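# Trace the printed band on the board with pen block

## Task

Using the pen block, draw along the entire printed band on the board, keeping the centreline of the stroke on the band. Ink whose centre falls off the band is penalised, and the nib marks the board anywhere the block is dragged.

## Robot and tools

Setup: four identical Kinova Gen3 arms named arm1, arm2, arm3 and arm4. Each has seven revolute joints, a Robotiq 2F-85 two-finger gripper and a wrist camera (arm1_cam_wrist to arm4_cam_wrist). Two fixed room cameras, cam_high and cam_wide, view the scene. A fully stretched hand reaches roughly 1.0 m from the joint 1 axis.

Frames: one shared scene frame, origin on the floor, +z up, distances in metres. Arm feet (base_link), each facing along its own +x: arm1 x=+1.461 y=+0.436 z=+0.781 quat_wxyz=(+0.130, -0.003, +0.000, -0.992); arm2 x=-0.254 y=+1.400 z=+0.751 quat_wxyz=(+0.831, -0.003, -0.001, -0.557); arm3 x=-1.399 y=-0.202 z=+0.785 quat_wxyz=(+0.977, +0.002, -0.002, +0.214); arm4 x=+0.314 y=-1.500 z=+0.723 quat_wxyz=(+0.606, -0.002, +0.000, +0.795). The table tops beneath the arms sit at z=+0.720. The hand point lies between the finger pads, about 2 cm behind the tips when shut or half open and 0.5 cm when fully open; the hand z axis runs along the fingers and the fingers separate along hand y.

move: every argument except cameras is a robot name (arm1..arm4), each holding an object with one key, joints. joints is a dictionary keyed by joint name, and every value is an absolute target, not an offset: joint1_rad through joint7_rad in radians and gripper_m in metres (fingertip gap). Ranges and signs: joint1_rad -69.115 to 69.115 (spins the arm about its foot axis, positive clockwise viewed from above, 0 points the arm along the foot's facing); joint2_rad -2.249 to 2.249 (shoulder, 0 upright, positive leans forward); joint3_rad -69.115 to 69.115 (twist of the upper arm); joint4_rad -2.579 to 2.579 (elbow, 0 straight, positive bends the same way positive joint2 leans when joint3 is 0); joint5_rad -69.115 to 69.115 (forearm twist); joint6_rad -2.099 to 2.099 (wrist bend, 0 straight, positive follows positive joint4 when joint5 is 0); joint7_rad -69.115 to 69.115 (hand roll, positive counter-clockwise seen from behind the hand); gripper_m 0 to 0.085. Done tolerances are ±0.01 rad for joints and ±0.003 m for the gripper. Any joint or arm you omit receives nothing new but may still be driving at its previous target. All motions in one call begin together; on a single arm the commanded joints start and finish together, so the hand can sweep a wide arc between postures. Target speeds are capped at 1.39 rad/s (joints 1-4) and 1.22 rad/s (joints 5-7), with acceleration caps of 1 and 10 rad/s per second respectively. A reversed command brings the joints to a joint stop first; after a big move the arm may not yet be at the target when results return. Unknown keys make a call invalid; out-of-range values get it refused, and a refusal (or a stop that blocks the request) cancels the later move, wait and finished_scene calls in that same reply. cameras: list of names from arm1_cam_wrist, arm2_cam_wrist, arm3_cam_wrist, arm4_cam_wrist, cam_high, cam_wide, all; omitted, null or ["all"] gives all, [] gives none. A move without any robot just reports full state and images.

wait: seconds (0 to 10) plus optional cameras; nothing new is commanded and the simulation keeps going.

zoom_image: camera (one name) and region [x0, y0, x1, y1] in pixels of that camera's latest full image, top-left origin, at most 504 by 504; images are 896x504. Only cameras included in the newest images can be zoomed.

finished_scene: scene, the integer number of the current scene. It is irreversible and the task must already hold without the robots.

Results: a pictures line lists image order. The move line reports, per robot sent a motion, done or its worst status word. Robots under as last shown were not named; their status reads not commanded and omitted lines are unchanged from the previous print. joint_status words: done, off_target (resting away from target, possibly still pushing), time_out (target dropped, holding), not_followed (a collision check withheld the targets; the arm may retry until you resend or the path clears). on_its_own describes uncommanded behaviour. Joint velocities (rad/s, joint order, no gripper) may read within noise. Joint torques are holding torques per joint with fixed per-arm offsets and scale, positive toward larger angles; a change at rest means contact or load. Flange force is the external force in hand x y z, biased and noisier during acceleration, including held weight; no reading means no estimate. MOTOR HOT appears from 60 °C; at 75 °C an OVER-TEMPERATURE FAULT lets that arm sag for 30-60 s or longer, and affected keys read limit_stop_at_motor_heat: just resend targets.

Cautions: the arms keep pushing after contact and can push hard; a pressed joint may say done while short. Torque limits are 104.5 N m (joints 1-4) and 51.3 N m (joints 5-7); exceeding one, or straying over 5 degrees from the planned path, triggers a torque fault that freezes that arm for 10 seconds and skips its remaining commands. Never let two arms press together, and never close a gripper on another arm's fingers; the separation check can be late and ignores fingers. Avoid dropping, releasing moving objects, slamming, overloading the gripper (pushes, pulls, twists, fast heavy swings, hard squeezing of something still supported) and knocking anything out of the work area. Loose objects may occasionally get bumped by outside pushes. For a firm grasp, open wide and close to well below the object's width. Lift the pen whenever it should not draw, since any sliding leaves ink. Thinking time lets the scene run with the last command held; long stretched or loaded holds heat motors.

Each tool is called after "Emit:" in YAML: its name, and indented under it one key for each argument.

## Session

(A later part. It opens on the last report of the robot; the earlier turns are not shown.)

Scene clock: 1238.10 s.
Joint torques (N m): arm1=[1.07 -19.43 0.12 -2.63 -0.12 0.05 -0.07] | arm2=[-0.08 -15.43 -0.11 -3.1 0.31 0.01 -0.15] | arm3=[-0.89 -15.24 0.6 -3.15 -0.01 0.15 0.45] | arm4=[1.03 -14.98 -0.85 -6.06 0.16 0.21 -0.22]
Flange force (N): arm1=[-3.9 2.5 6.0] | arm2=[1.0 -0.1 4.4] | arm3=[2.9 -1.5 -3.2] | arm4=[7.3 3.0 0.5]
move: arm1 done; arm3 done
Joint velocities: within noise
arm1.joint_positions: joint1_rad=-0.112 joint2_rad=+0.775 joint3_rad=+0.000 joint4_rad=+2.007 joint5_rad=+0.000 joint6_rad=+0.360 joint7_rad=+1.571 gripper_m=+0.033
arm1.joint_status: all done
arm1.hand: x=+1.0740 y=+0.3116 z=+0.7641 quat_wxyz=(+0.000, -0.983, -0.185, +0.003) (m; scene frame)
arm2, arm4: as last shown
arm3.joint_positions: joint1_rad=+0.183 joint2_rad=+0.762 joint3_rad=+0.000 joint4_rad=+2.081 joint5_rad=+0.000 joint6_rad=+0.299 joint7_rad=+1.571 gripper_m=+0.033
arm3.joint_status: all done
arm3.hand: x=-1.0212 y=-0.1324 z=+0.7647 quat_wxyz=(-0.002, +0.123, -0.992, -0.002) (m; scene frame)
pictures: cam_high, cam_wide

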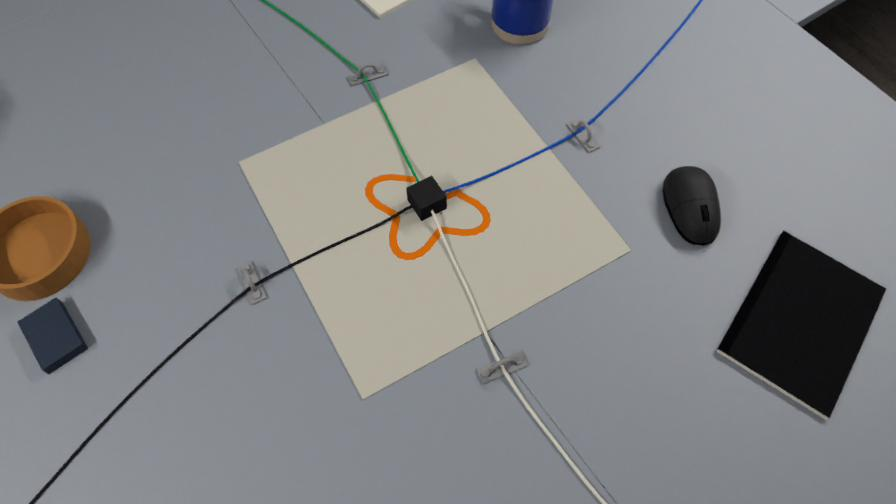

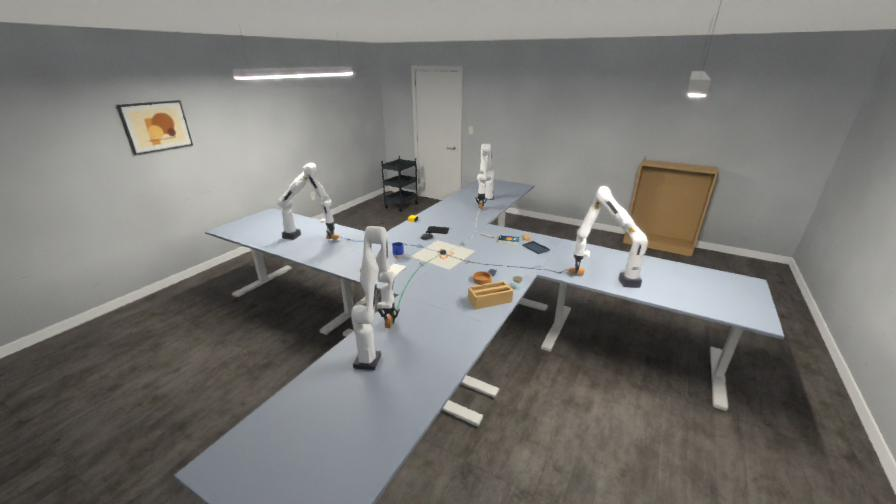

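Emit:
move:
  arm1: {"joints": {"joint2_rad": 0.7613, "joint4_rad": 2.0573, "joint6_rad": 0.323}}
  arm3: {"joints": {"joint2_rad": 0.7743, "joint4_rad": 2.0308, "joint6_rad": 0.3365}}
  cameras: ["cam_high", "cam_wide"]

Emit:
zoom_image:
  camera: "cam_high"
  region: [395, 165, 465, 225]

Emit:
zoom_image:
  camera: "cam_wide"
  region: [320, 225, 440, 285]

Scene clock: 1248.17 s.
Joint torques (N m): arm1=[1.04 -18.88 0.12 -2.07 -0.14 0.13 -0.09] | arm2=[0.08 -15.45 -0.18 -3.02 0.32 -0.04 -0.16] | arm3=[-0.88 -15.75 0.6 -3.38 -0.04 0.16 0.45] | arm4=[1.04 -15.02 -0.82 -6.07 0.18 0.22 -0.22]
Flange force (N): arm1=[-4.3 2.5 6.3] | arm2=[0.6 0.4 4.3] | arm3=[2.8 -1.4 -3.0] | arm4=[7.3 3.1 0.7]
move: arm1 done; arm3 done
Joint velocities: within noise
arm1.joint_positions: joint1_rad=-0.112 joint2_rad=+0.761 joint3_rad=+0.000 joint4_rad=+2.057 joint5_rad=+0.000 joint6_rad=+0.323 joint7_rad=+1.571 gripper_m=+0.033
arm1.joint_status: all done
arm1.hand: x=+1.0880 y=+0.3171 z=+0.7640 quat_wxyz=(+0.000, -0.983, -0.185, +0.003) (m; scene frame)
arm2, arm4: as last shown
arm3.joint_positions: joint1_rad=+0.183 joint2_rad=+0.774 joint3_rad=+0.000 joint4_rad=+2.031 joint5_rad=+0.000 joint6_rad=+0.336 joint7_rad=+1.571 gripper_m=+0.033
arm3.joint_status: all done
arm3.hand: x=-1.0066 y=-0.1287 z=+0.7648 quat_wxyz=(-0.002, +0.123, -0.992, -0.002) (m; scene frame)
pictures: cam_high, cam_wide

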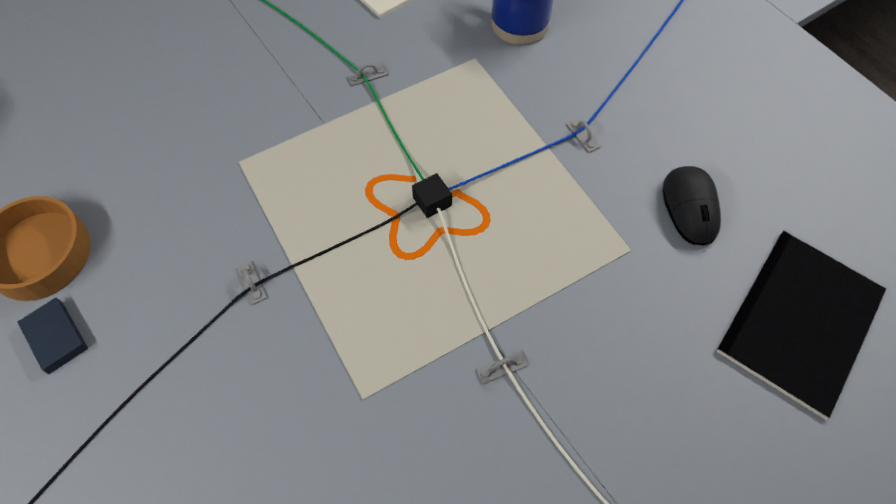

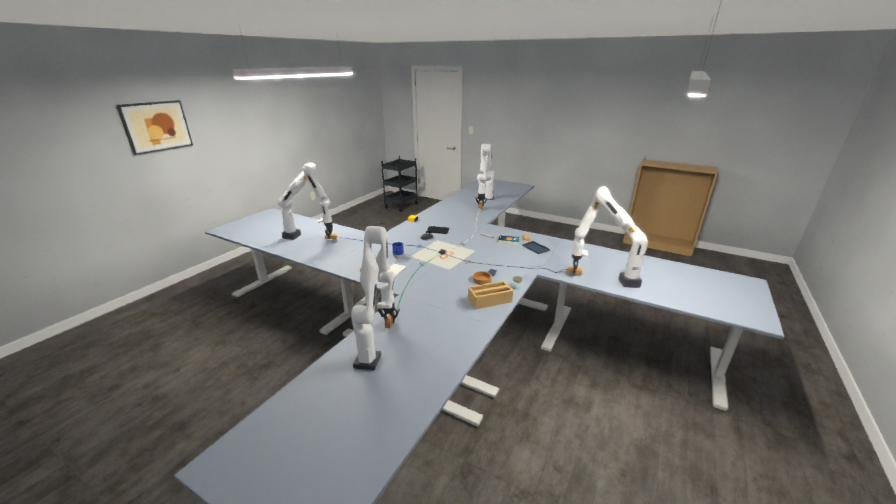

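Scaled by 7.200 from the camera's 896x504 image, which has a finer 1280x720 frame.

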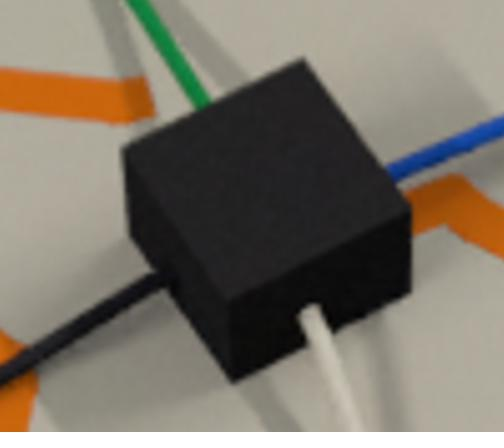

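Scaled by 4.200 from the camera's 896x504 image, which has a finer 1280x720 frame.

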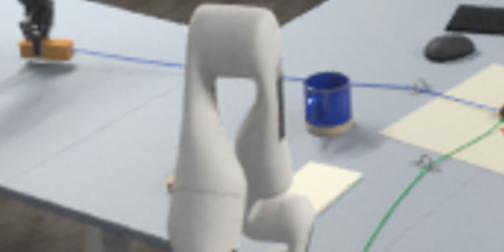

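Emit:
move:
  arm1: {"joints": {"joint2_rad": 0.7327, "joint4_rad": 2.1812, "joint6_rad": 0.2277}}
  arm2: {"joints": {"joint2_rad": 0.6277, "joint4_rad": 2.2338, "joint6_rad": 0.2801}}
  arm3: {"joints": {"joint2_rad": 0.786, "joint4_rad": 1.9868, "joint6_rad": 0.3688}}
  arm4: {"joints": {"joint2_rad": 0.6052, "joint4_rad": 2.0402, "joint6_rad": 0.4962}}
  cameras: ["cam_high"]

Emit:
zoom_image:
  camera: "cam_high"
  region: [395, 160, 507, 256]

Scene clock: 1293.23 s.
Joint torques (N m): arm1=[1.11 -17.36 0.06 -0.66 -0.16 0.42 -0.08] | arm2=[0.08 -15.67 -0.17 -3.18 0.29 -0.05 -0.17] | arm3=[-0.9 -16.2 0.59 -3.7 -0.04 0.13 0.44] | arm4=[1.03 -15.17 -0.85 -6.2 0.17 0.23 -0.2]
Flange force (N): arm1=[-4.8 2.9 7.0] | arm2=[0.7 0.3 4.3] | arm3=[3.0 -1.4 -3.0] | arm4=[7.6 3.0 0.6]
move: arm1 done; arm2 done; arm3 done; arm4 done
Joint velocities: within noise
arm1.joint_positions: joint1_rad=-0.112 joint2_rad=+0.733 joint3_rad=+0.000 joint4_rad=+2.181 joint5_rad=+0.000 joint6_rad=+0.228 joint7_rad=+1.571 gripper_m=+0.033
arm1.joint_status: all done
arm1.hand: x=+1.1230 y=+0.3307 z=+0.7638 quat_wxyz=(+0.000, -0.983, -0.185, +0.003) (m; scene frame)
arm2.joint_positions: joint1_rad=+0.053 joint2_rad=+0.628 joint3_rad=+0.000 joint4_rad=+2.234 joint5_rad=+0.000 joint6_rad=+0.280 joint7_rad=+1.571 gripper_m=+0.033
arm2.joint_status: all done
arm2.hand: x=-0.1665 y=+1.0764 z=+0.7646 quat_wxyz=(-0.002, -0.578, -0.816, +0.003) (m; scene frame)
arm3.joint_positions: joint1_rad=+0.183 joint2_rad=+0.786 joint3_rad=+0.000 joint4_rad=+1.987 joint5_rad=+0.000 joint6_rad=+0.369 joint7_rad=+1.571 gripper_m=+0.033
arm3.joint_status: all done
arm3.hand: x=-0.9940 y=-0.1255 z=+0.7649 quat_wxyz=(-0.002, +0.123, -0.992, -0.002) (m; scene frame)
arm4.joint_positions: joint1_rad=+0.013 joint2_rad=+0.605 joint3_rad=+0.000 joint4_rad=+2.040 joint5_rad=+0.000 joint6_rad=+0.496 joint7_rad=+1.571 gripper_m=+0.033
arm4.joint_status: all done
arm4.hand: x=+0.2398 y=-1.1176 z=+0.7654 quat_wxyz=(+0.000, +0.792, -0.611, +0.002) (m; scene frame)
pictures: cam_high

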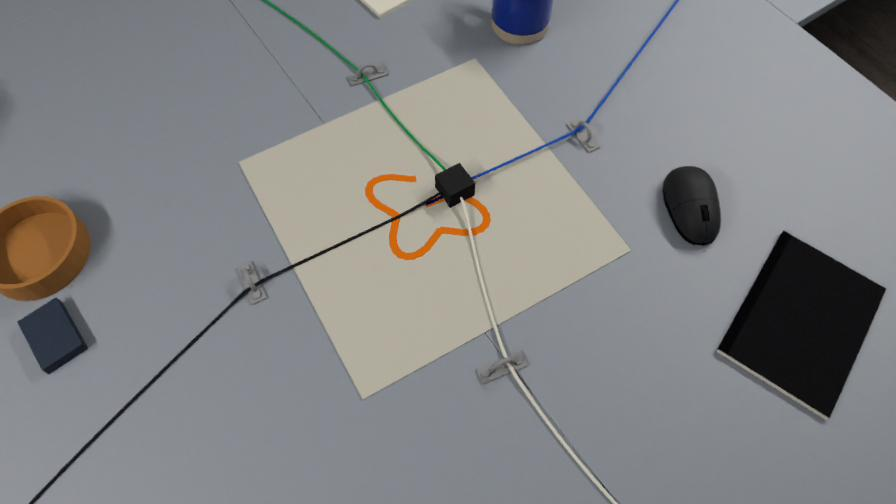

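Scaled by 4.500 from the camera's 896x504 image, which has a finer 1280x720 frame.

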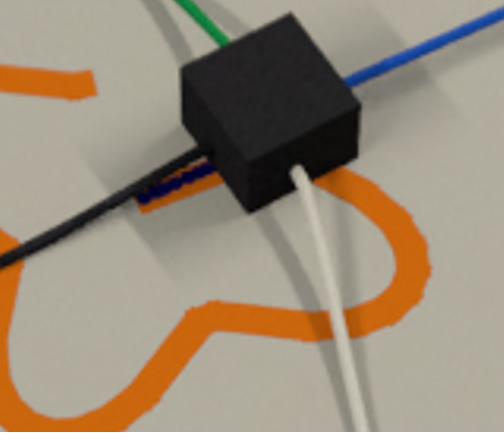

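Emit:
zoom_image:
  camera: "cam_high"
  region: [420, 155, 490, 215]

Scaled by 7.200 from the camera's 896x504 image, which has a finer 1280x720 frame.

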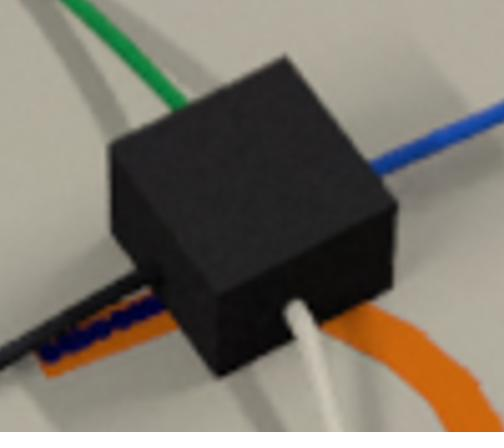

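Emit:
zoom_image:
  camera: "cam_high"
  region: [560, 105, 610, 155]

Emit:
zoom_image:
  camera: "cam_high"
  region: [340, 50, 400, 100]

Emit:
zoom_image:
  camera: "cam_high"
  region: [225, 255, 285, 310]

Emit:
zoom_image:
  camera: "cam_high"
  region: [470, 335, 540, 395]

Scaled by 10.080 from the camera's 896x504 image, which has a finer 1280x720 frame.

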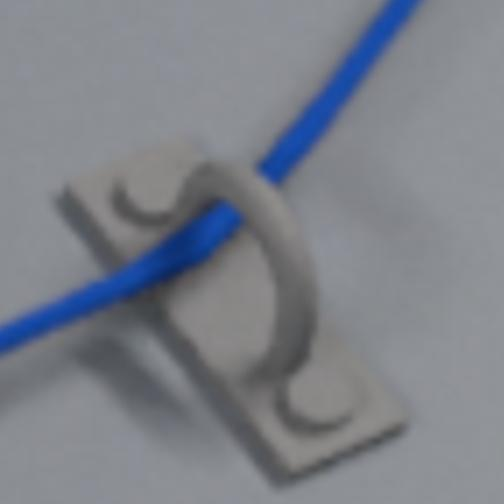

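Scaled by 8.400 from the camera's 896x504 image, which has a finer 1280x720 frame.

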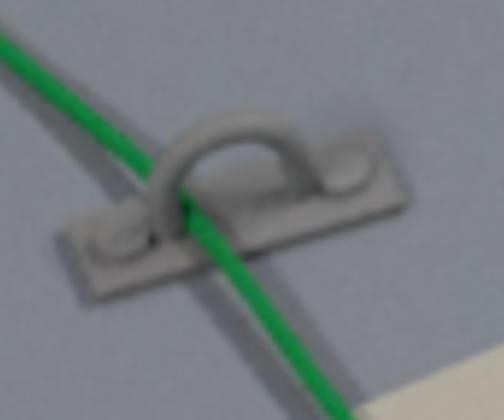

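Scaled by 8.400 from the camera's 896x504 image, which has a finer 1280x720 frame.

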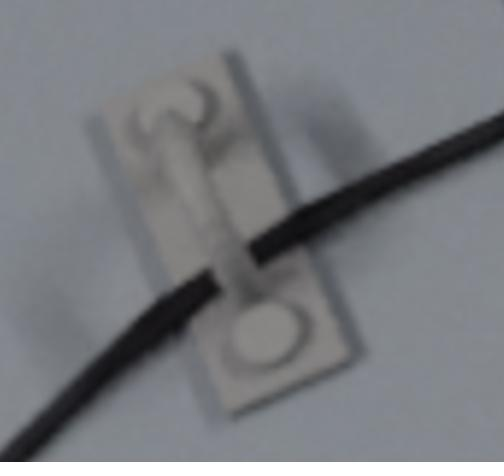

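Scaled by 7.200 from the camera's 896x504 image, which has a finer 1280x720 frame.

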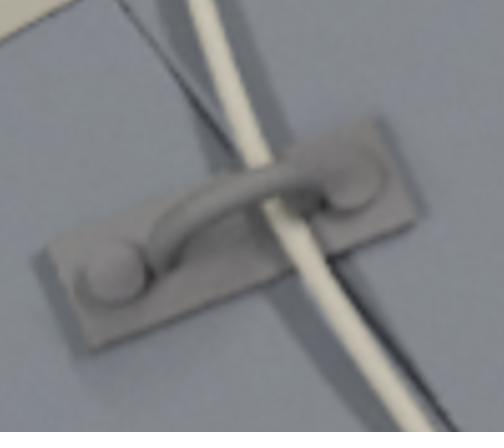

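Emit:
move:
  cameras: ["cam_wide", "cam_high"]

Emit:
zoom_image:
  camera: "cam_wide"
  region: [450, 195, 520, 255]

Emit:
zoom_image:
  camera: "cam_wide"
  region: [370, 250, 460, 330]

Scene clock: 1370.73 s.
Joint torques (N m): arm1=[1.08 -17.37 0.08 -0.66 -0.15 0.43 -0.07] | arm2=[0.02 -15.53 -0.15 -3.07 0.3 -0.12 -0.08] | arm3=[-0.88 -16.24 0.6 -3.73 -0.03 0.14 0.45] | arm4=[1.04 -15.16 -0.82 -6.17 0.16 0.22 -0.22]
Flange force (N): arm1=[-4.7 2.8 7.1] | arm2=[0.3 0.3 3.7] | arm3=[3.0 -1.3 -2.9] | arm4=[7.5 3.0 0.6]
Joint velocities: within noise
arm1.joint_positions: joint1_rad=-0.112 joint2_rad=+0.733 joint3_rad=+0.000 joint4_rad=+2.181 joint5_rad=+0.000 joint6_rad=+0.228 joint7_rad=+1.571 gripper_m=+0.033
arm1.joint_status: all done
arm1.hand: x=+1.1230 y=+0.3307 z=+0.7638 quat_wxyz=(+0.000, -0.983, -0.185, +0.003) (m; scene frame)
arm2.joint_positions: joint1_rad=+0.053 joint2_rad=+0.628 joint3_rad=+0.000 joint4_rad=+2.234 joint5_rad=+0.000 joint6_rad=+0.280 joint7_rad=+1.571 gripper_m=+0.033
arm2.joint_status: all done
arm2.hand: x=-0.1665 y=+1.0764 z=+0.7646 quat_wxyz=(-0.002, -0.578, -0.816, +0.003) (m; scene frame)
arm3.joint_positions: joint1_rad=+0.183 joint2_rad=+0.786 joint3_rad=+0.000 joint4_rad=+1.987 joint5_rad=+0.000 joint6_rad=+0.369 joint7_rad=+1.571 gripper_m=+0.033
arm3.joint_status: all done
arm3.hand: x=-0.9940 y=-0.1255 z=+0.7649 quat_wxyz=(-0.002, +0.123, -0.992, -0.002) (m; scene frame)
arm4.joint_positions: joint1_rad=+0.013 joint2_rad=+0.605 joint3_rad=+0.000 joint4_rad=+2.040 joint5_rad=+0.000 joint6_rad=+0.496 joint7_rad=+1.571 gripper_m=+0.033
arm4.joint_status: all done
arm4.hand: x=+0.2398 y=-1.1176 z=+0.7654 quat_wxyz=(+0.000, +0.792, -0.611, +0.002) (m; scene frame)
pictures: cam_high, cam_wide

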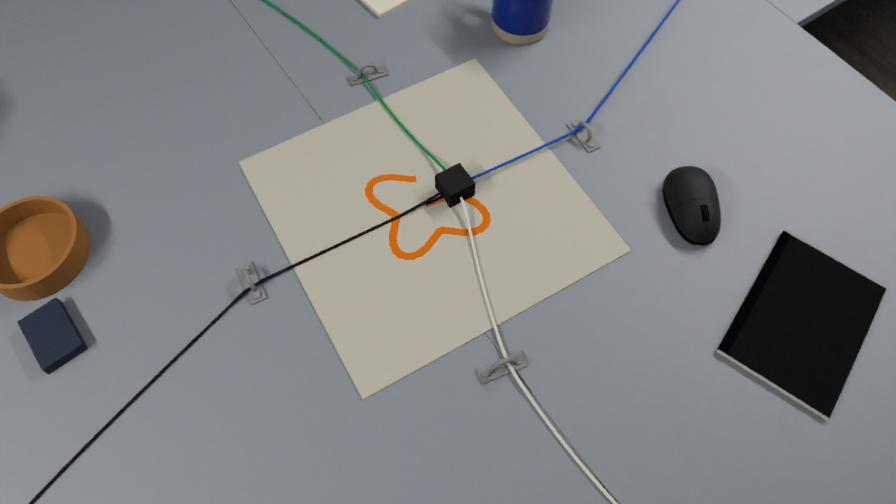

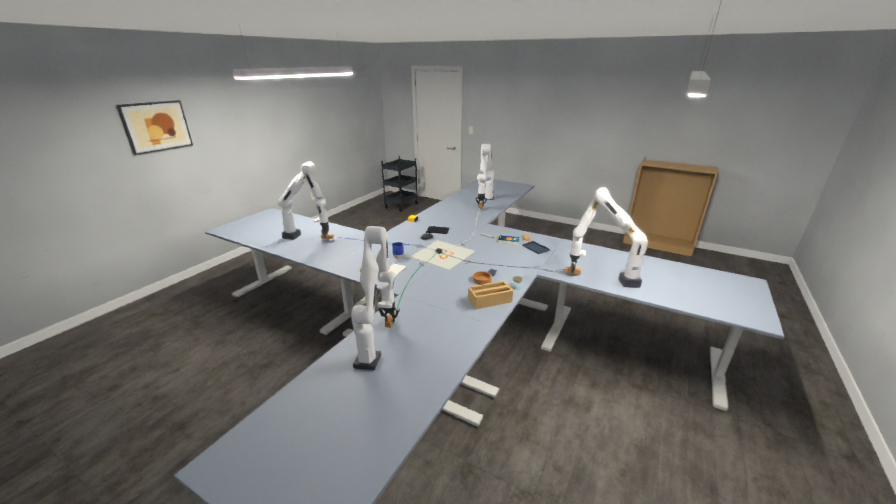

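Scaled by 7.200 from the camera's 896x504 image, which has a finer 1280x720 frame.

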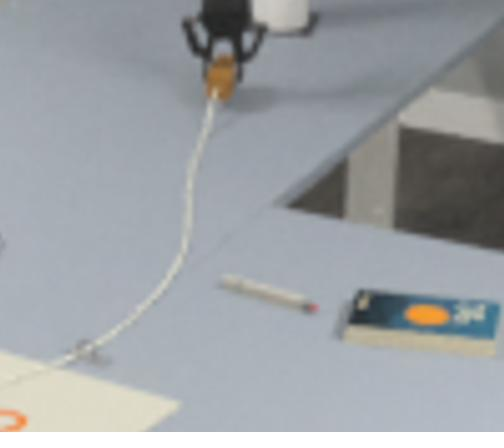

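Scaled by 5.600 from the camera's 896x504 image, which has a finer 1280x720 frame.

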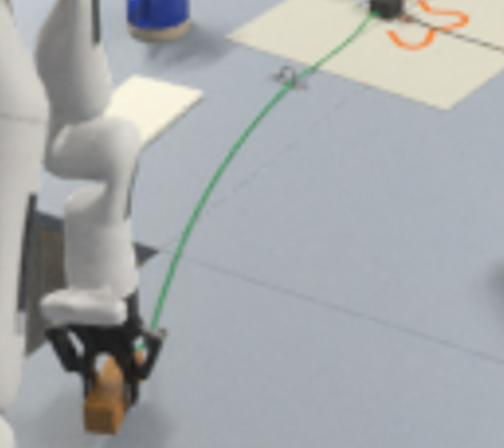

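Emit:
move:
  arm4: {"joints": {"joint2_rad": 0.5976, "joint4_rad": 2.06, "joint6_rad": 0.484}}
  cameras: ["cam_wide", "cam_high"]

Emit:
zoom_image:
  camera: "cam_wide"
  region: [450, 195, 520, 255]

Emit:
zoom_image:
  camera: "cam_high"
  region: [420, 155, 490, 215]

Scene clock: 1390.53 s.
Joint torques (N m): arm1=[1.05 -17.35 0.09 -0.62 -0.17 0.43 -0.08] | arm2=[-0.08 -15.61 -0.23 -3.04 0.3 -0.06 -0.16] | arm3=[-0.92 -16.23 0.6 -3.72 -0.04 0.15 0.43] | arm4=[1.03 -14.93 -0.79 -6.1 0.17 0.2 -0.22]
Flange force (N): arm1=[-4.9 2.7 7.0] | arm2=[0.3 -0.2 4.1] | arm3=[3.0 -1.4 -2.9] | arm4=[7.5 3.0 0.5]
move: arm4 done
Joint velocities: within noise
arm1, arm2, arm3: as last shown
arm4.joint_positions: joint1_rad=+0.013 joint2_rad=+0.598 joint3_rad=+0.000 joint4_rad=+2.060 joint5_rad=+0.000 joint6_rad=+0.484 joint7_rad=+1.571 gripper_m=+0.033
arm4.joint_status: all done
arm4.hand: x=+0.2413 y=-1.1234 z=+0.7654 quat_wxyz=(+0.000, +0.792, -0.611, +0.002) (m; scene frame)
pictures: cam_high, cam_wide

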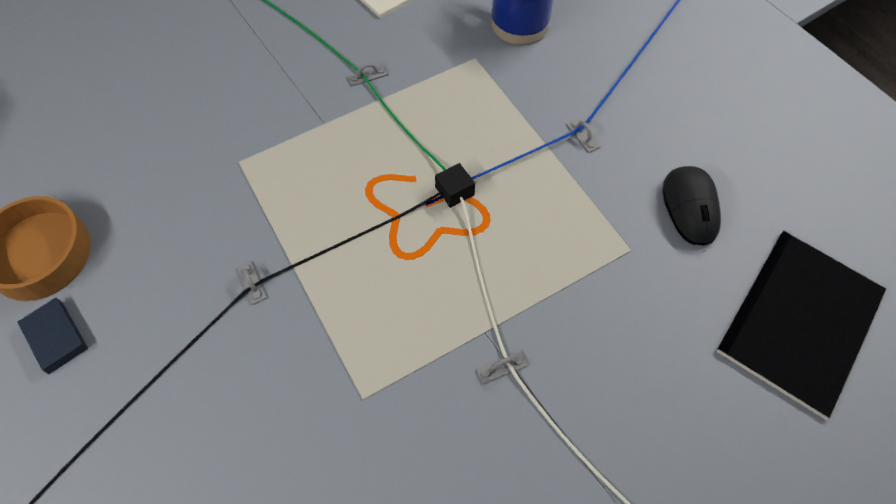

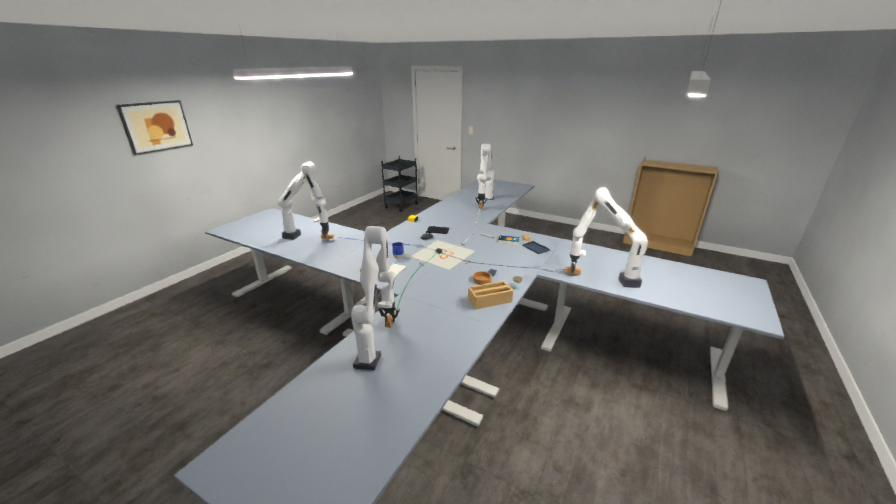

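Scaled by 7.200 from the camera's 896x504 image, which has a finer 1280x720 frame.

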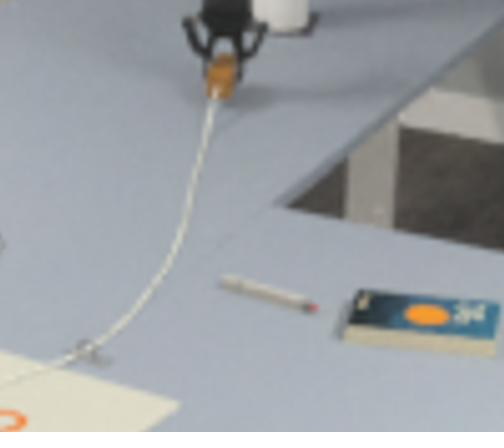

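Scaled by 7.200 from the camera's 896x504 image, which has a finer 1280x720 frame.

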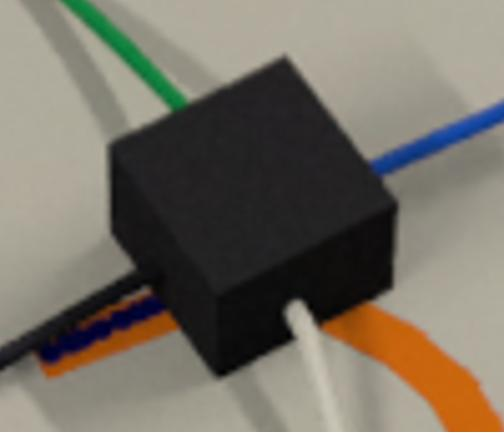

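Emit:
move:
  arm1: {"joints": {"joint2_rad": 0.7304, "joint4_rad": 2.1929, "joint6_rad": 0.2183}}
  arm2: {"joints": {"joint2_rad": 0.6339, "joint4_rad": 2.2101, "joint6_rad": 0.2976}}
  arm3: {"joints": {"joint2_rad": 0.7889, "joint4_rad": 1.9769, "joint6_rad": 0.3758}}
  arm4: {"joints": {"joint2_rad": 0.5828, "joint4_rad": 2.0991, "joint6_rad": 0.4597}}
  cameras: ["cam_high"]

Emit:
zoom_image:
  camera: "cam_high"
  region: [420, 155, 490, 215]

Emit:
move:
  arm1: {"joints": {"joint2_rad": 0.7288, "joint4_rad": 2.2014, "joint6_rad": 0.2114}}
  arm2: {"joints": {"joint2_rad": 0.6396, "joint4_rad": 2.1897, "joint6_rad": 0.3123}}
  arm3: {"joints": {"joint2_rad": 0.7916, "joint4_rad": 1.9667, "joint6_rad": 0.3833}}
  arm4: {"joints": {"joint2_rad": 0.5768, "joint4_rad": 2.115, "joint6_rad": 0.4498}}
  cameras: ["cam_high"]

Emit:
zoom_image:
  camera: "cam_high"
  region: [420, 155, 490, 215]

Scene clock: 1434.17 s.
Joint torques (N m): arm1=[1.09 -17.22 0.07 -0.57 -0.17 0.43 -0.08] | arm2=[-0.09 -15.84 -0.14 -3.27 0.33 -0.08 -0.08] | arm3=[-0.89 -16.29 0.59 -3.74 -0.05 0.18 0.42] | arm4=[1.05 -14.37 -0.81 -5.38 0.16 0.42 -0.2]
Flange force (N): arm1=[-4.7 2.9 7.1] | arm2=[0.4 0.0 3.9] | arm3=[3.0 -1.4 -2.9] | arm4=[6.3 3.2 0.6]
move: arm1 done; arm2 done; arm3 done; arm4 done
Joint velocities: within noise
arm1.joint_positions: joint1_rad=-0.112 joint2_rad=+0.730 joint3_rad=+0.000 joint4_rad=+2.193 joint5_rad=+0.000 joint6_rad=+0.218 joint7_rad=+1.571 gripper_m=+0.033
arm1.joint_status: all done
arm1.hand: x=+1.1264 y=+0.3321 z=+0.7638 quat_wxyz=(+0.000, -0.983, -0.185, +0.003) (m; scene frame)
arm2.joint_positions: joint1_rad=+0.053 joint2_rad=+0.634 joint3_rad=+0.000 joint4_rad=+2.210 joint5_rad=+0.000 joint6_rad=+0.298 joint7_rad=+1.571 gripper_m=+0.033
arm2.joint_status: all done
arm2.hand: x=-0.1641 y=+1.0695 z=+0.7647 quat_wxyz=(-0.001, -0.578, -0.816, +0.003) (m; scene frame)
arm3.joint_positions: joint1_rad=+0.183 joint2_rad=+0.789 joint3_rad=+0.000 joint4_rad=+1.977 joint5_rad=+0.000 joint6_rad=+0.376 joint7_rad=+1.571 gripper_m=+0.033
arm3.joint_status: all done
arm3.hand: x=-0.9912 y=-0.1248 z=+0.7648 quat_wxyz=(-0.002, +0.123, -0.992, -0.002) (m; scene frame)
arm4.joint_positions: joint1_rad=+0.013 joint2_rad=+0.583 joint3_rad=+0.000 joint4_rad=+2.099 joint5_rad=+0.000 joint6_rad=+0.460 joint7_rad=+1.571 gripper_m=+0.033
arm4.joint_status: all done
arm4.hand: x=+0.2444 y=-1.1350 z=+0.7654 quat_wxyz=(+0.000, +0.792, -0.611, +0.002) (m; scene frame)
pictures: cam_high

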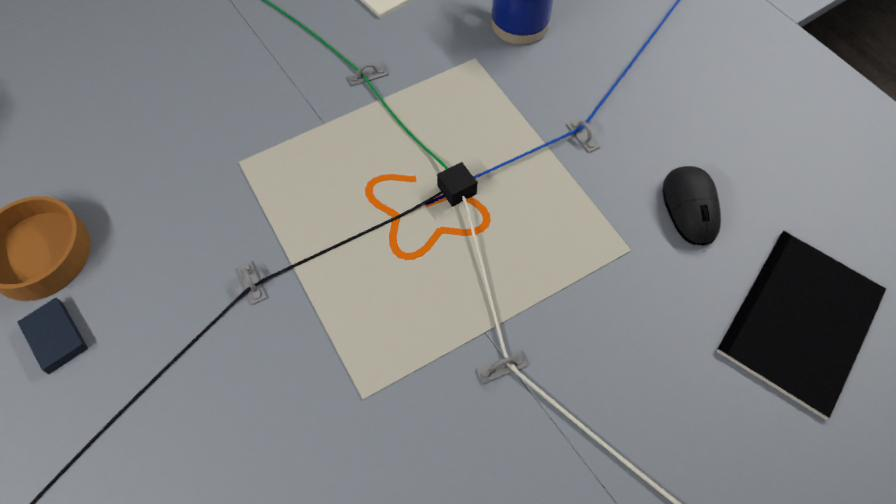

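Scaled by 7.200 from the camera's 896x504 image, which has a finer 1280x720 frame.

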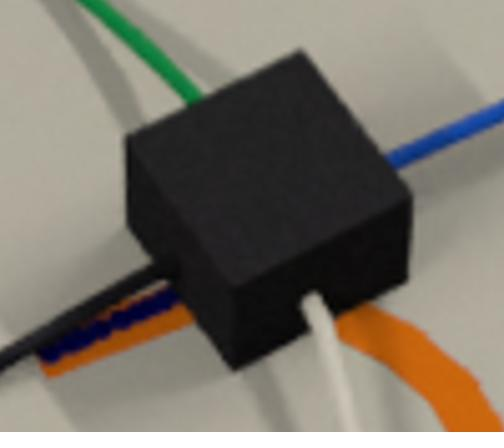

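Scene clock: 1434.83 s.
Joint torques (N m): arm1=[1.06 -17.33 0.1 -0.92 -0.17 0.22 -0.07] | arm2=[-0.06 -16.13 -0.04 -3.39 0.29 -0.03 -0.15] | arm3=[-0.91 -16.39 0.59 -3.77 -0.04 0.16 0.44] | arm4=[1.1 -14.05 -0.81 -5.01 0.17 0.64 -0.2]
Flange force (N): arm1=[-4.0 2.8 7.1] | arm2=[0.5 -0.1 4.2] | arm3=[2.9 -1.4 -2.9] | arm4=[6.0 3.4 0.7]
move: arm1 done; arm2 done; arm3 done; arm4 done
Joint velocities: within noise
arm1.joint_positions: joint1_rad=-0.112 joint2_rad=+0.729 joint3_rad=+0.000 joint4_rad=+2.201 joint5_rad=+0.000 joint6_rad=+0.211 joint7_rad=+1.571 gripper_m=+0.033
arm1.joint_status: all done
arm1.hand: x=+1.1289 y=+0.3330 z=+0.7637 quat_wxyz=(+0.000, -0.983, -0.185, +0.003) (m; scene frame)
arm2.joint_positions: joint1_rad=+0.053 joint2_rad=+0.640 joint3_rad=+0.000 joint4_rad=+2.190 joint5_rad=+0.000 joint6_rad=+0.312 joint7_rad=+1.571 gripper_m=+0.033
arm2.joint_status: all done
arm2.hand: x=-0.1620 y=+1.0635 z=+0.7647 quat_wxyz=(-0.001, -0.578, -0.816, +0.003) (m; scene frame)
arm3.joint_positions: joint1_rad=+0.183 joint2_rad=+0.792 joint3_rad=+0.000 joint4_rad=+1.967 joint5_rad=+0.000 joint6_rad=+0.383 joint7_rad=+1.571 gripper_m=+0.033
arm3.joint_status: all done
arm3.hand: x=-0.9883 y=-0.1241 z=+0.7649 quat_wxyz=(-0.002, +0.123, -0.992, -0.002) (m; scene frame)
arm4.joint_positions: joint1_rad=+0.013 joint2_rad=+0.577 joint3_rad=+0.000 joint4_rad=+2.115 joint5_rad=+0.000 joint6_rad=+0.450 joint7_rad=+1.571 gripper_m=+0.033
arm4.joint_status: all done
arm4.hand: x=+0.2456 y=-1.1398 z=+0.7655 quat_wxyz=(+0.000, +0.792, -0.611, +0.002) (m; scene frame)
pictures: cam_high

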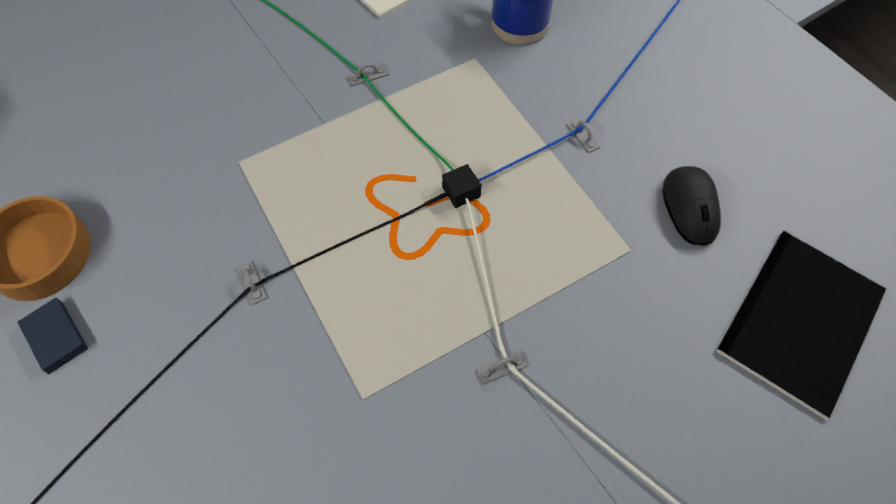

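Scaled by 7.200 from the camera's 896x504 image, which has a finer 1280x720 frame.

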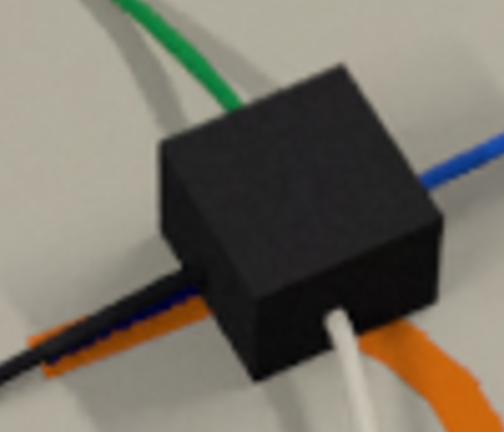

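Emit:
move:
  arm1: {"joints": {"joint2_rad": 0.7286, "joint4_rad": 2.202, "joint6_rad": 0.211}}
  arm2: {"joints": {"joint2_rad": 0.6412, "joint4_rad": 2.1839, "joint6_rad": 0.3165}}
  arm3: {"joints": {"joint2_rad": 0.7925, "joint4_rad": 1.9637, "joint6_rad": 0.3854}}
  arm4: {"joints": {"joint2_rad": 0.5663, "joint4_rad": 2.1434, "joint6_rad": 0.4319}}
  cameras: ["cam_high"]

Emit:
zoom_image:
  camera: "cam_high"
  region: [420, 155, 504, 227]

Scene clock: 1459.70 s.
Joint torques (N m): arm1=[1.07 -17.36 0.11 -0.95 -0.16 0.18 -0.09] | arm2=[-0.05 -16.13 -0.2 -3.46 0.35 -0.05 -0.18] | arm3=[-0.87 -16.47 0.55 -3.87 -0.05 0.14 0.44] | arm4=[1.08 -13.71 -0.87 -4.8 0.18 0.56 -0.21]
Flange force (N): arm1=[-4.0 2.8 7.1] | arm2=[0.6 -0.1 3.9] | arm3=[3.1 -1.3 -2.9] | arm4=[5.6 3.4 0.4]
move: arm1 done; arm2 done; arm3 done; arm4 done
Joint velocities: within noise
arm1.joint_positions: joint1_rad=-0.112 joint2_rad=+0.729 joint3_rad=+0.000 joint4_rad=+2.202 joint5_rad=+0.000 joint6_rad=+0.211 joint7_rad=+1.571 gripper_m=+0.033
arm1.joint_status: all done
arm1.hand: x=+1.1290 y=+0.3331 z=+0.7638 quat_wxyz=(+0.000, -0.983, -0.185, +0.003) (m; scene frame)
arm2.joint_positions: joint1_rad=+0.053 joint2_rad=+0.641 joint3_rad=+0.000 joint4_rad=+2.184 joint5_rad=+0.000 joint6_rad=+0.317 joint7_rad=+1.571 gripper_m=+0.033
arm2.joint_status: all done
arm2.hand: x=-0.1614 y=+1.0618 z=+0.7647 quat_wxyz=(-0.002, -0.578, -0.816, +0.003) (m; scene frame)
arm3.joint_positions: joint1_rad=+0.183 joint2_rad=+0.793 joint3_rad=+0.000 joint4_rad=+1.964 joint5_rad=+0.000 joint6_rad=+0.385 joint7_rad=+1.571 gripper_m=+0.033
arm3.joint_status: all done
arm3.hand: x=-0.9874 y=-0.1238 z=+0.7649 quat_wxyz=(-0.002, +0.123, -0.992, -0.002) (m; scene frame)
arm4.joint_positions: joint1_rad=+0.013 joint2_rad=+0.566 joint3_rad=+0.000 joint4_rad=+2.143 joint5_rad=+0.000 joint6_rad=+0.432 joint7_rad=+1.571 gripper_m=+0.033
arm4.joint_status: all done
arm4.hand: x=+0.2478 y=-1.1483 z=+0.7655 quat_wxyz=(+0.000, +0.792, -0.611, +0.002) (m; scene frame)
pictures: cam_high

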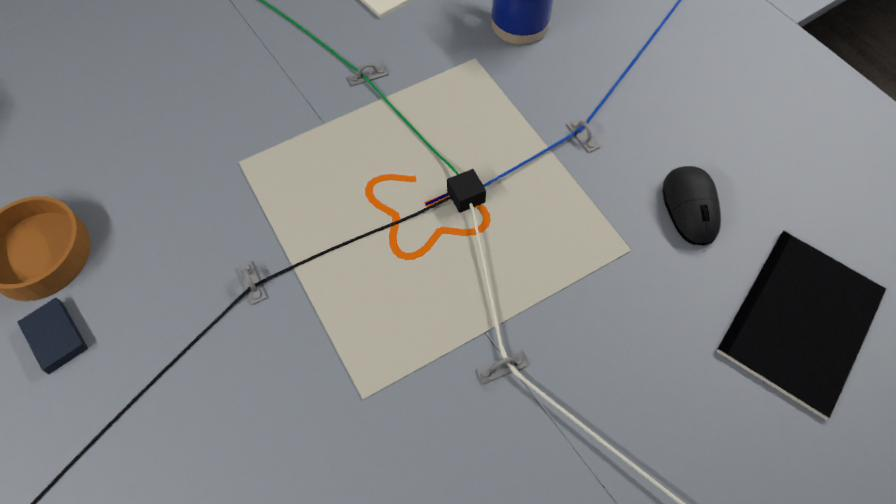

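Scaled by 6.000 from the camera's 896x504 image, which has a finer 1280x720 frame.

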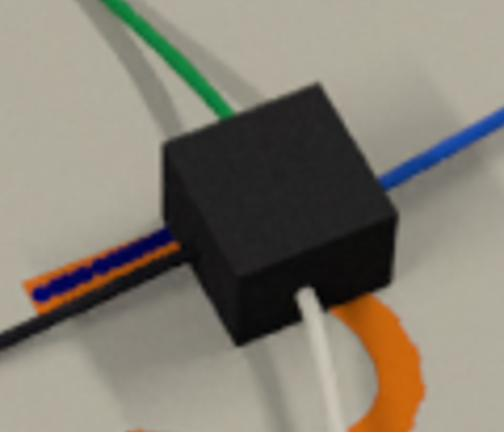

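Emit:
move:
  arm1: {"joints": {"joint2_rad": 0.7272, "joint4_rad": 2.2092, "joint6_rad": 0.2052}}
  arm2: {"joints": {"joint2_rad": 0.6509, "joint4_rad": 2.1492, "joint6_rad": 0.3415}}
  arm3: {"joints": {"joint2_rad": 0.7978, "joint4_rad": 1.9451, "joint6_rad": 0.3987}}
  arm4: {"joints": {"joint2_rad": 0.5572, "joint4_rad": 2.1683, "joint6_rad": 0.4161}}
  cameras: ["cam_high"]

Emit:
zoom_image:
  camera: "cam_high"
  region: [420, 155, 504, 227]

Emit:
move:
  arm1: {"joints": {"joint2_rad": 0.7256, "joint4_rad": 2.2176, "joint6_rad": 0.1984}}
  arm2: {"joints": {"joint2_rad": 0.6611, "joint4_rad": 2.1155, "joint6_rad": 0.365}}
  arm3: {"joints": {"joint2_rad": 0.8028, "joint4_rad": 1.9281, "joint6_rad": 0.4107}}
  arm4: {"joints": {"joint2_rad": 0.5482, "joint4_rad": 2.1929, "joint6_rad": 0.4005}}
  cameras: ["cam_high"]

Emit:
zoom_image:
  camera: "cam_high"
  region: [420, 155, 504, 227]

Scene clock: 1496.77 s.
Joint torques (N m): arm1=[1.05 -17.27 0.1 -0.83 -0.15 0.22 -0.1] | arm2=[-0.12 -16.52 -0.09 -3.82 0.37 -0.03 -0.07] | arm3=[-0.91 -16.64 0.57 -3.93 -0.05 0.13 0.46] | arm4=[1.04 -13.48 -0.83 -4.76 0.16 0.63 -0.22]
Flange force (N): arm1=[-4.1 2.8 7.2] | arm2=[1.0 -0.1 4.0] | arm3=[3.0 -1.3 -2.9] | arm4=[5.9 3.4 0.8]
move: arm1 done; arm2 done; arm3 done; arm4 done
Joint velocities: within noise
arm1.joint_positions: joint1_rad=-0.112 joint2_rad=+0.727 joint3_rad=+0.000 joint4_rad=+2.209 joint5_rad=+0.000 joint6_rad=+0.205 joint7_rad=+1.571 gripper_m=+0.033
arm1.joint_status: all done
arm1.hand: x=+1.1311 y=+0.3339 z=+0.7638 quat_wxyz=(+0.000, -0.983, -0.185, +0.003) (m; scene frame)
arm2.joint_positions: joint1_rad=+0.053 joint2_rad=+0.651 joint3_rad=+0.000 joint4_rad=+2.149 joint5_rad=+0.000 joint6_rad=+0.341 joint7_rad=+1.571 gripper_m=+0.033
arm2.joint_status: all done
arm2.hand: x=-0.1578 y=+1.0517 z=+0.7649 quat_wxyz=(-0.002, -0.578, -0.816, +0.003) (m; scene frame)
arm3.joint_positions: joint1_rad=+0.183 joint2_rad=+0.798 joint3_rad=+0.000 joint4_rad=+1.945 joint5_rad=+0.000 joint6_rad=+0.399 joint7_rad=+1.571 gripper_m=+0.033
arm3.joint_status: all done
arm3.hand: x=-0.9822 y=-0.1225 z=+0.7649 quat_wxyz=(-0.002, +0.123, -0.992, -0.002) (m; scene frame)
arm4.joint_positions: joint1_rad=+0.013 joint2_rad=+0.557 joint3_rad=+0.000 joint4_rad=+2.168 joint5_rad=+0.000 joint6_rad=+0.416 joint7_rad=+1.571 gripper_m=+0.033
arm4.joint_status: all done
arm4.hand: x=+0.2498 y=-1.1558 z=+0.7655 quat_wxyz=(+0.000, +0.792, -0.611, +0.002) (m; scene frame)
pictures: cam_high

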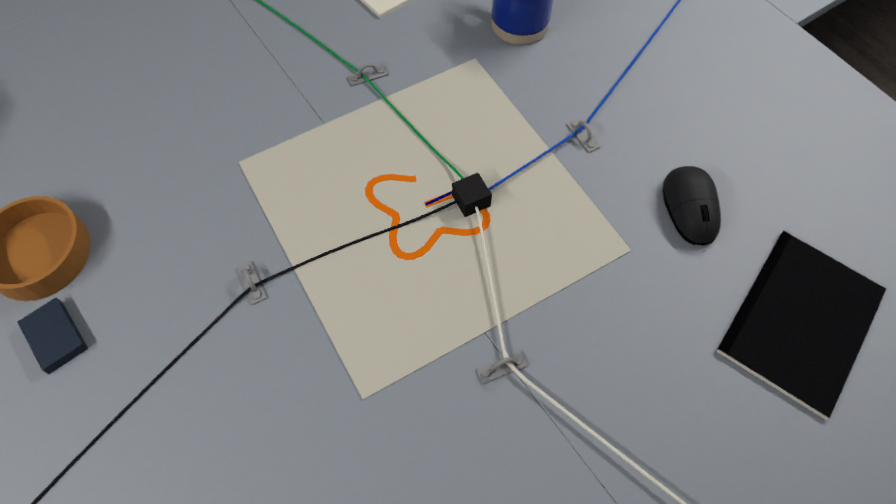

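Scaled by 6.000 from the camera's 896x504 image, which has a finer 1280x720 frame.

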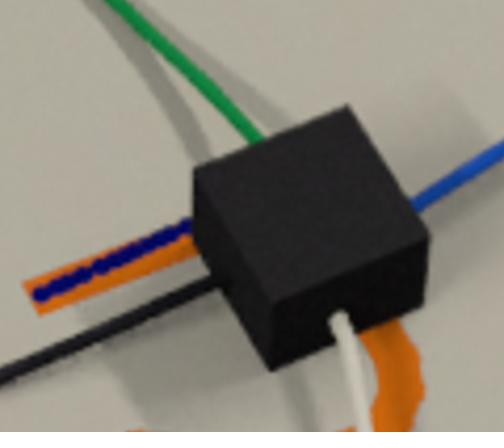

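Scene clock: 1497.50 s.
Joint torques (N m): arm1=[1.06 -17.19 0.13 -0.75 -0.18 0.23 -0.07] | arm2=[-0.04 -16.92 -0.16 -3.84 0.33 -0.11 -0.12] | arm3=[-0.92 -16.78 0.57 -4.05 -0.08 0.16 0.46] | arm4=[1.06 -12.99 -0.83 -4.01 0.16 0.89 -0.18]
Flange force (N): arm1=[-4.1 2.8 7.3] | arm2=[0.2 0.0 3.6] | arm3=[3.2 -1.3 -2.8] | arm4=[4.7 3.5 0.7]
move: arm1 done; arm2 done; arm3 done; arm4 done
Joint velocities: within noise
arm1.joint_positions: joint1_rad=-0.112 joint2_rad=+0.726 joint3_rad=+0.000 joint4_rad=+2.218 joint5_rad=+0.000 joint6_rad=+0.198 joint7_rad=+1.571 gripper_m=+0.033
arm1.joint_status: all done
arm1.hand: x=+1.1335 y=+0.3348 z=+0.7638 quat_wxyz=(+0.000, -0.983, -0.185, +0.003) (m; scene frame)
arm2.joint_positions: joint1_rad=+0.053 joint2_rad=+0.661 joint3_rad=+0.000 joint4_rad=+2.116 joint5_rad=+0.000 joint6_rad=+0.365 joint7_rad=+1.571 gripper_m=+0.033
arm2.joint_status: all done
arm2.hand: x=-0.1544 y=+1.0420 z=+0.7648 quat_wxyz=(-0.001, -0.578, -0.816, +0.003) (m; scene frame)
arm3.joint_positions: joint1_rad=+0.183 joint2_rad=+0.803 joint3_rad=+0.000 joint4_rad=+1.928 joint5_rad=+0.000 joint6_rad=+0.411 joint7_rad=+1.571 gripper_m=+0.033
arm3.joint_status: all done
arm3.hand: x=-0.9774 y=-0.1213 z=+0.7649 quat_wxyz=(-0.002, +0.123, -0.992, -0.002) (m; scene frame)
arm4.joint_positions: joint1_rad=+0.013 joint2_rad=+0.548 joint3_rad=+0.000 joint4_rad=+2.193 joint5_rad=+0.000 joint6_rad=+0.401 joint7_rad=+1.571 gripper_m=+0.033
arm4.joint_status: all done
arm4.hand: x=+0.2518 y=-1.1633 z=+0.7656 quat_wxyz=(+0.000, +0.792, -0.611, +0.002) (m; scene frame)
pictures: cam_high

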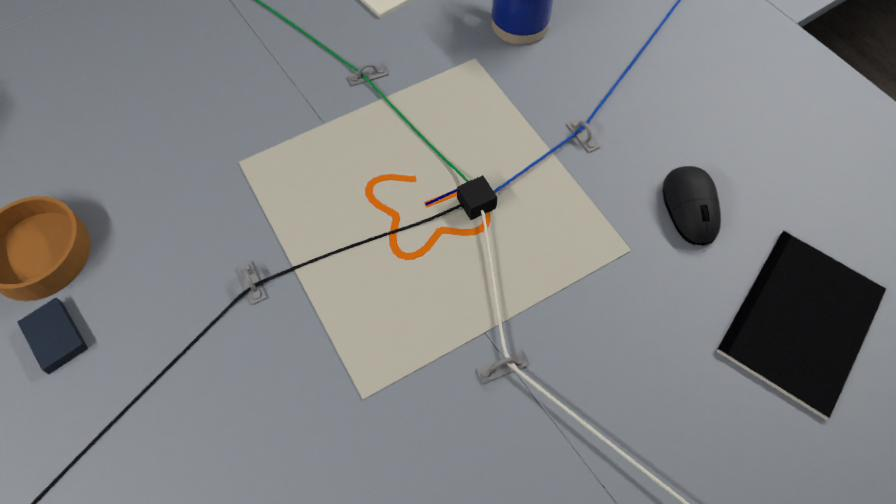

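Scaled by 6.000 from the camera's 896x504 image, which has a finer 1280x720 frame.

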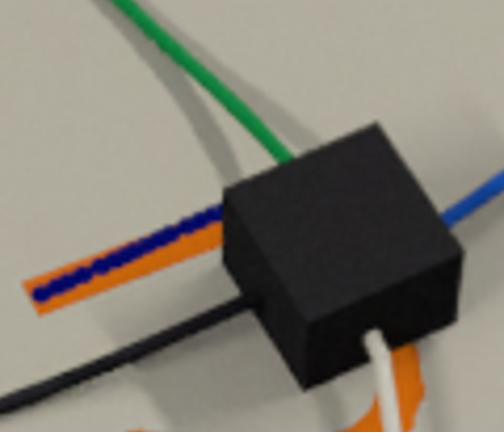

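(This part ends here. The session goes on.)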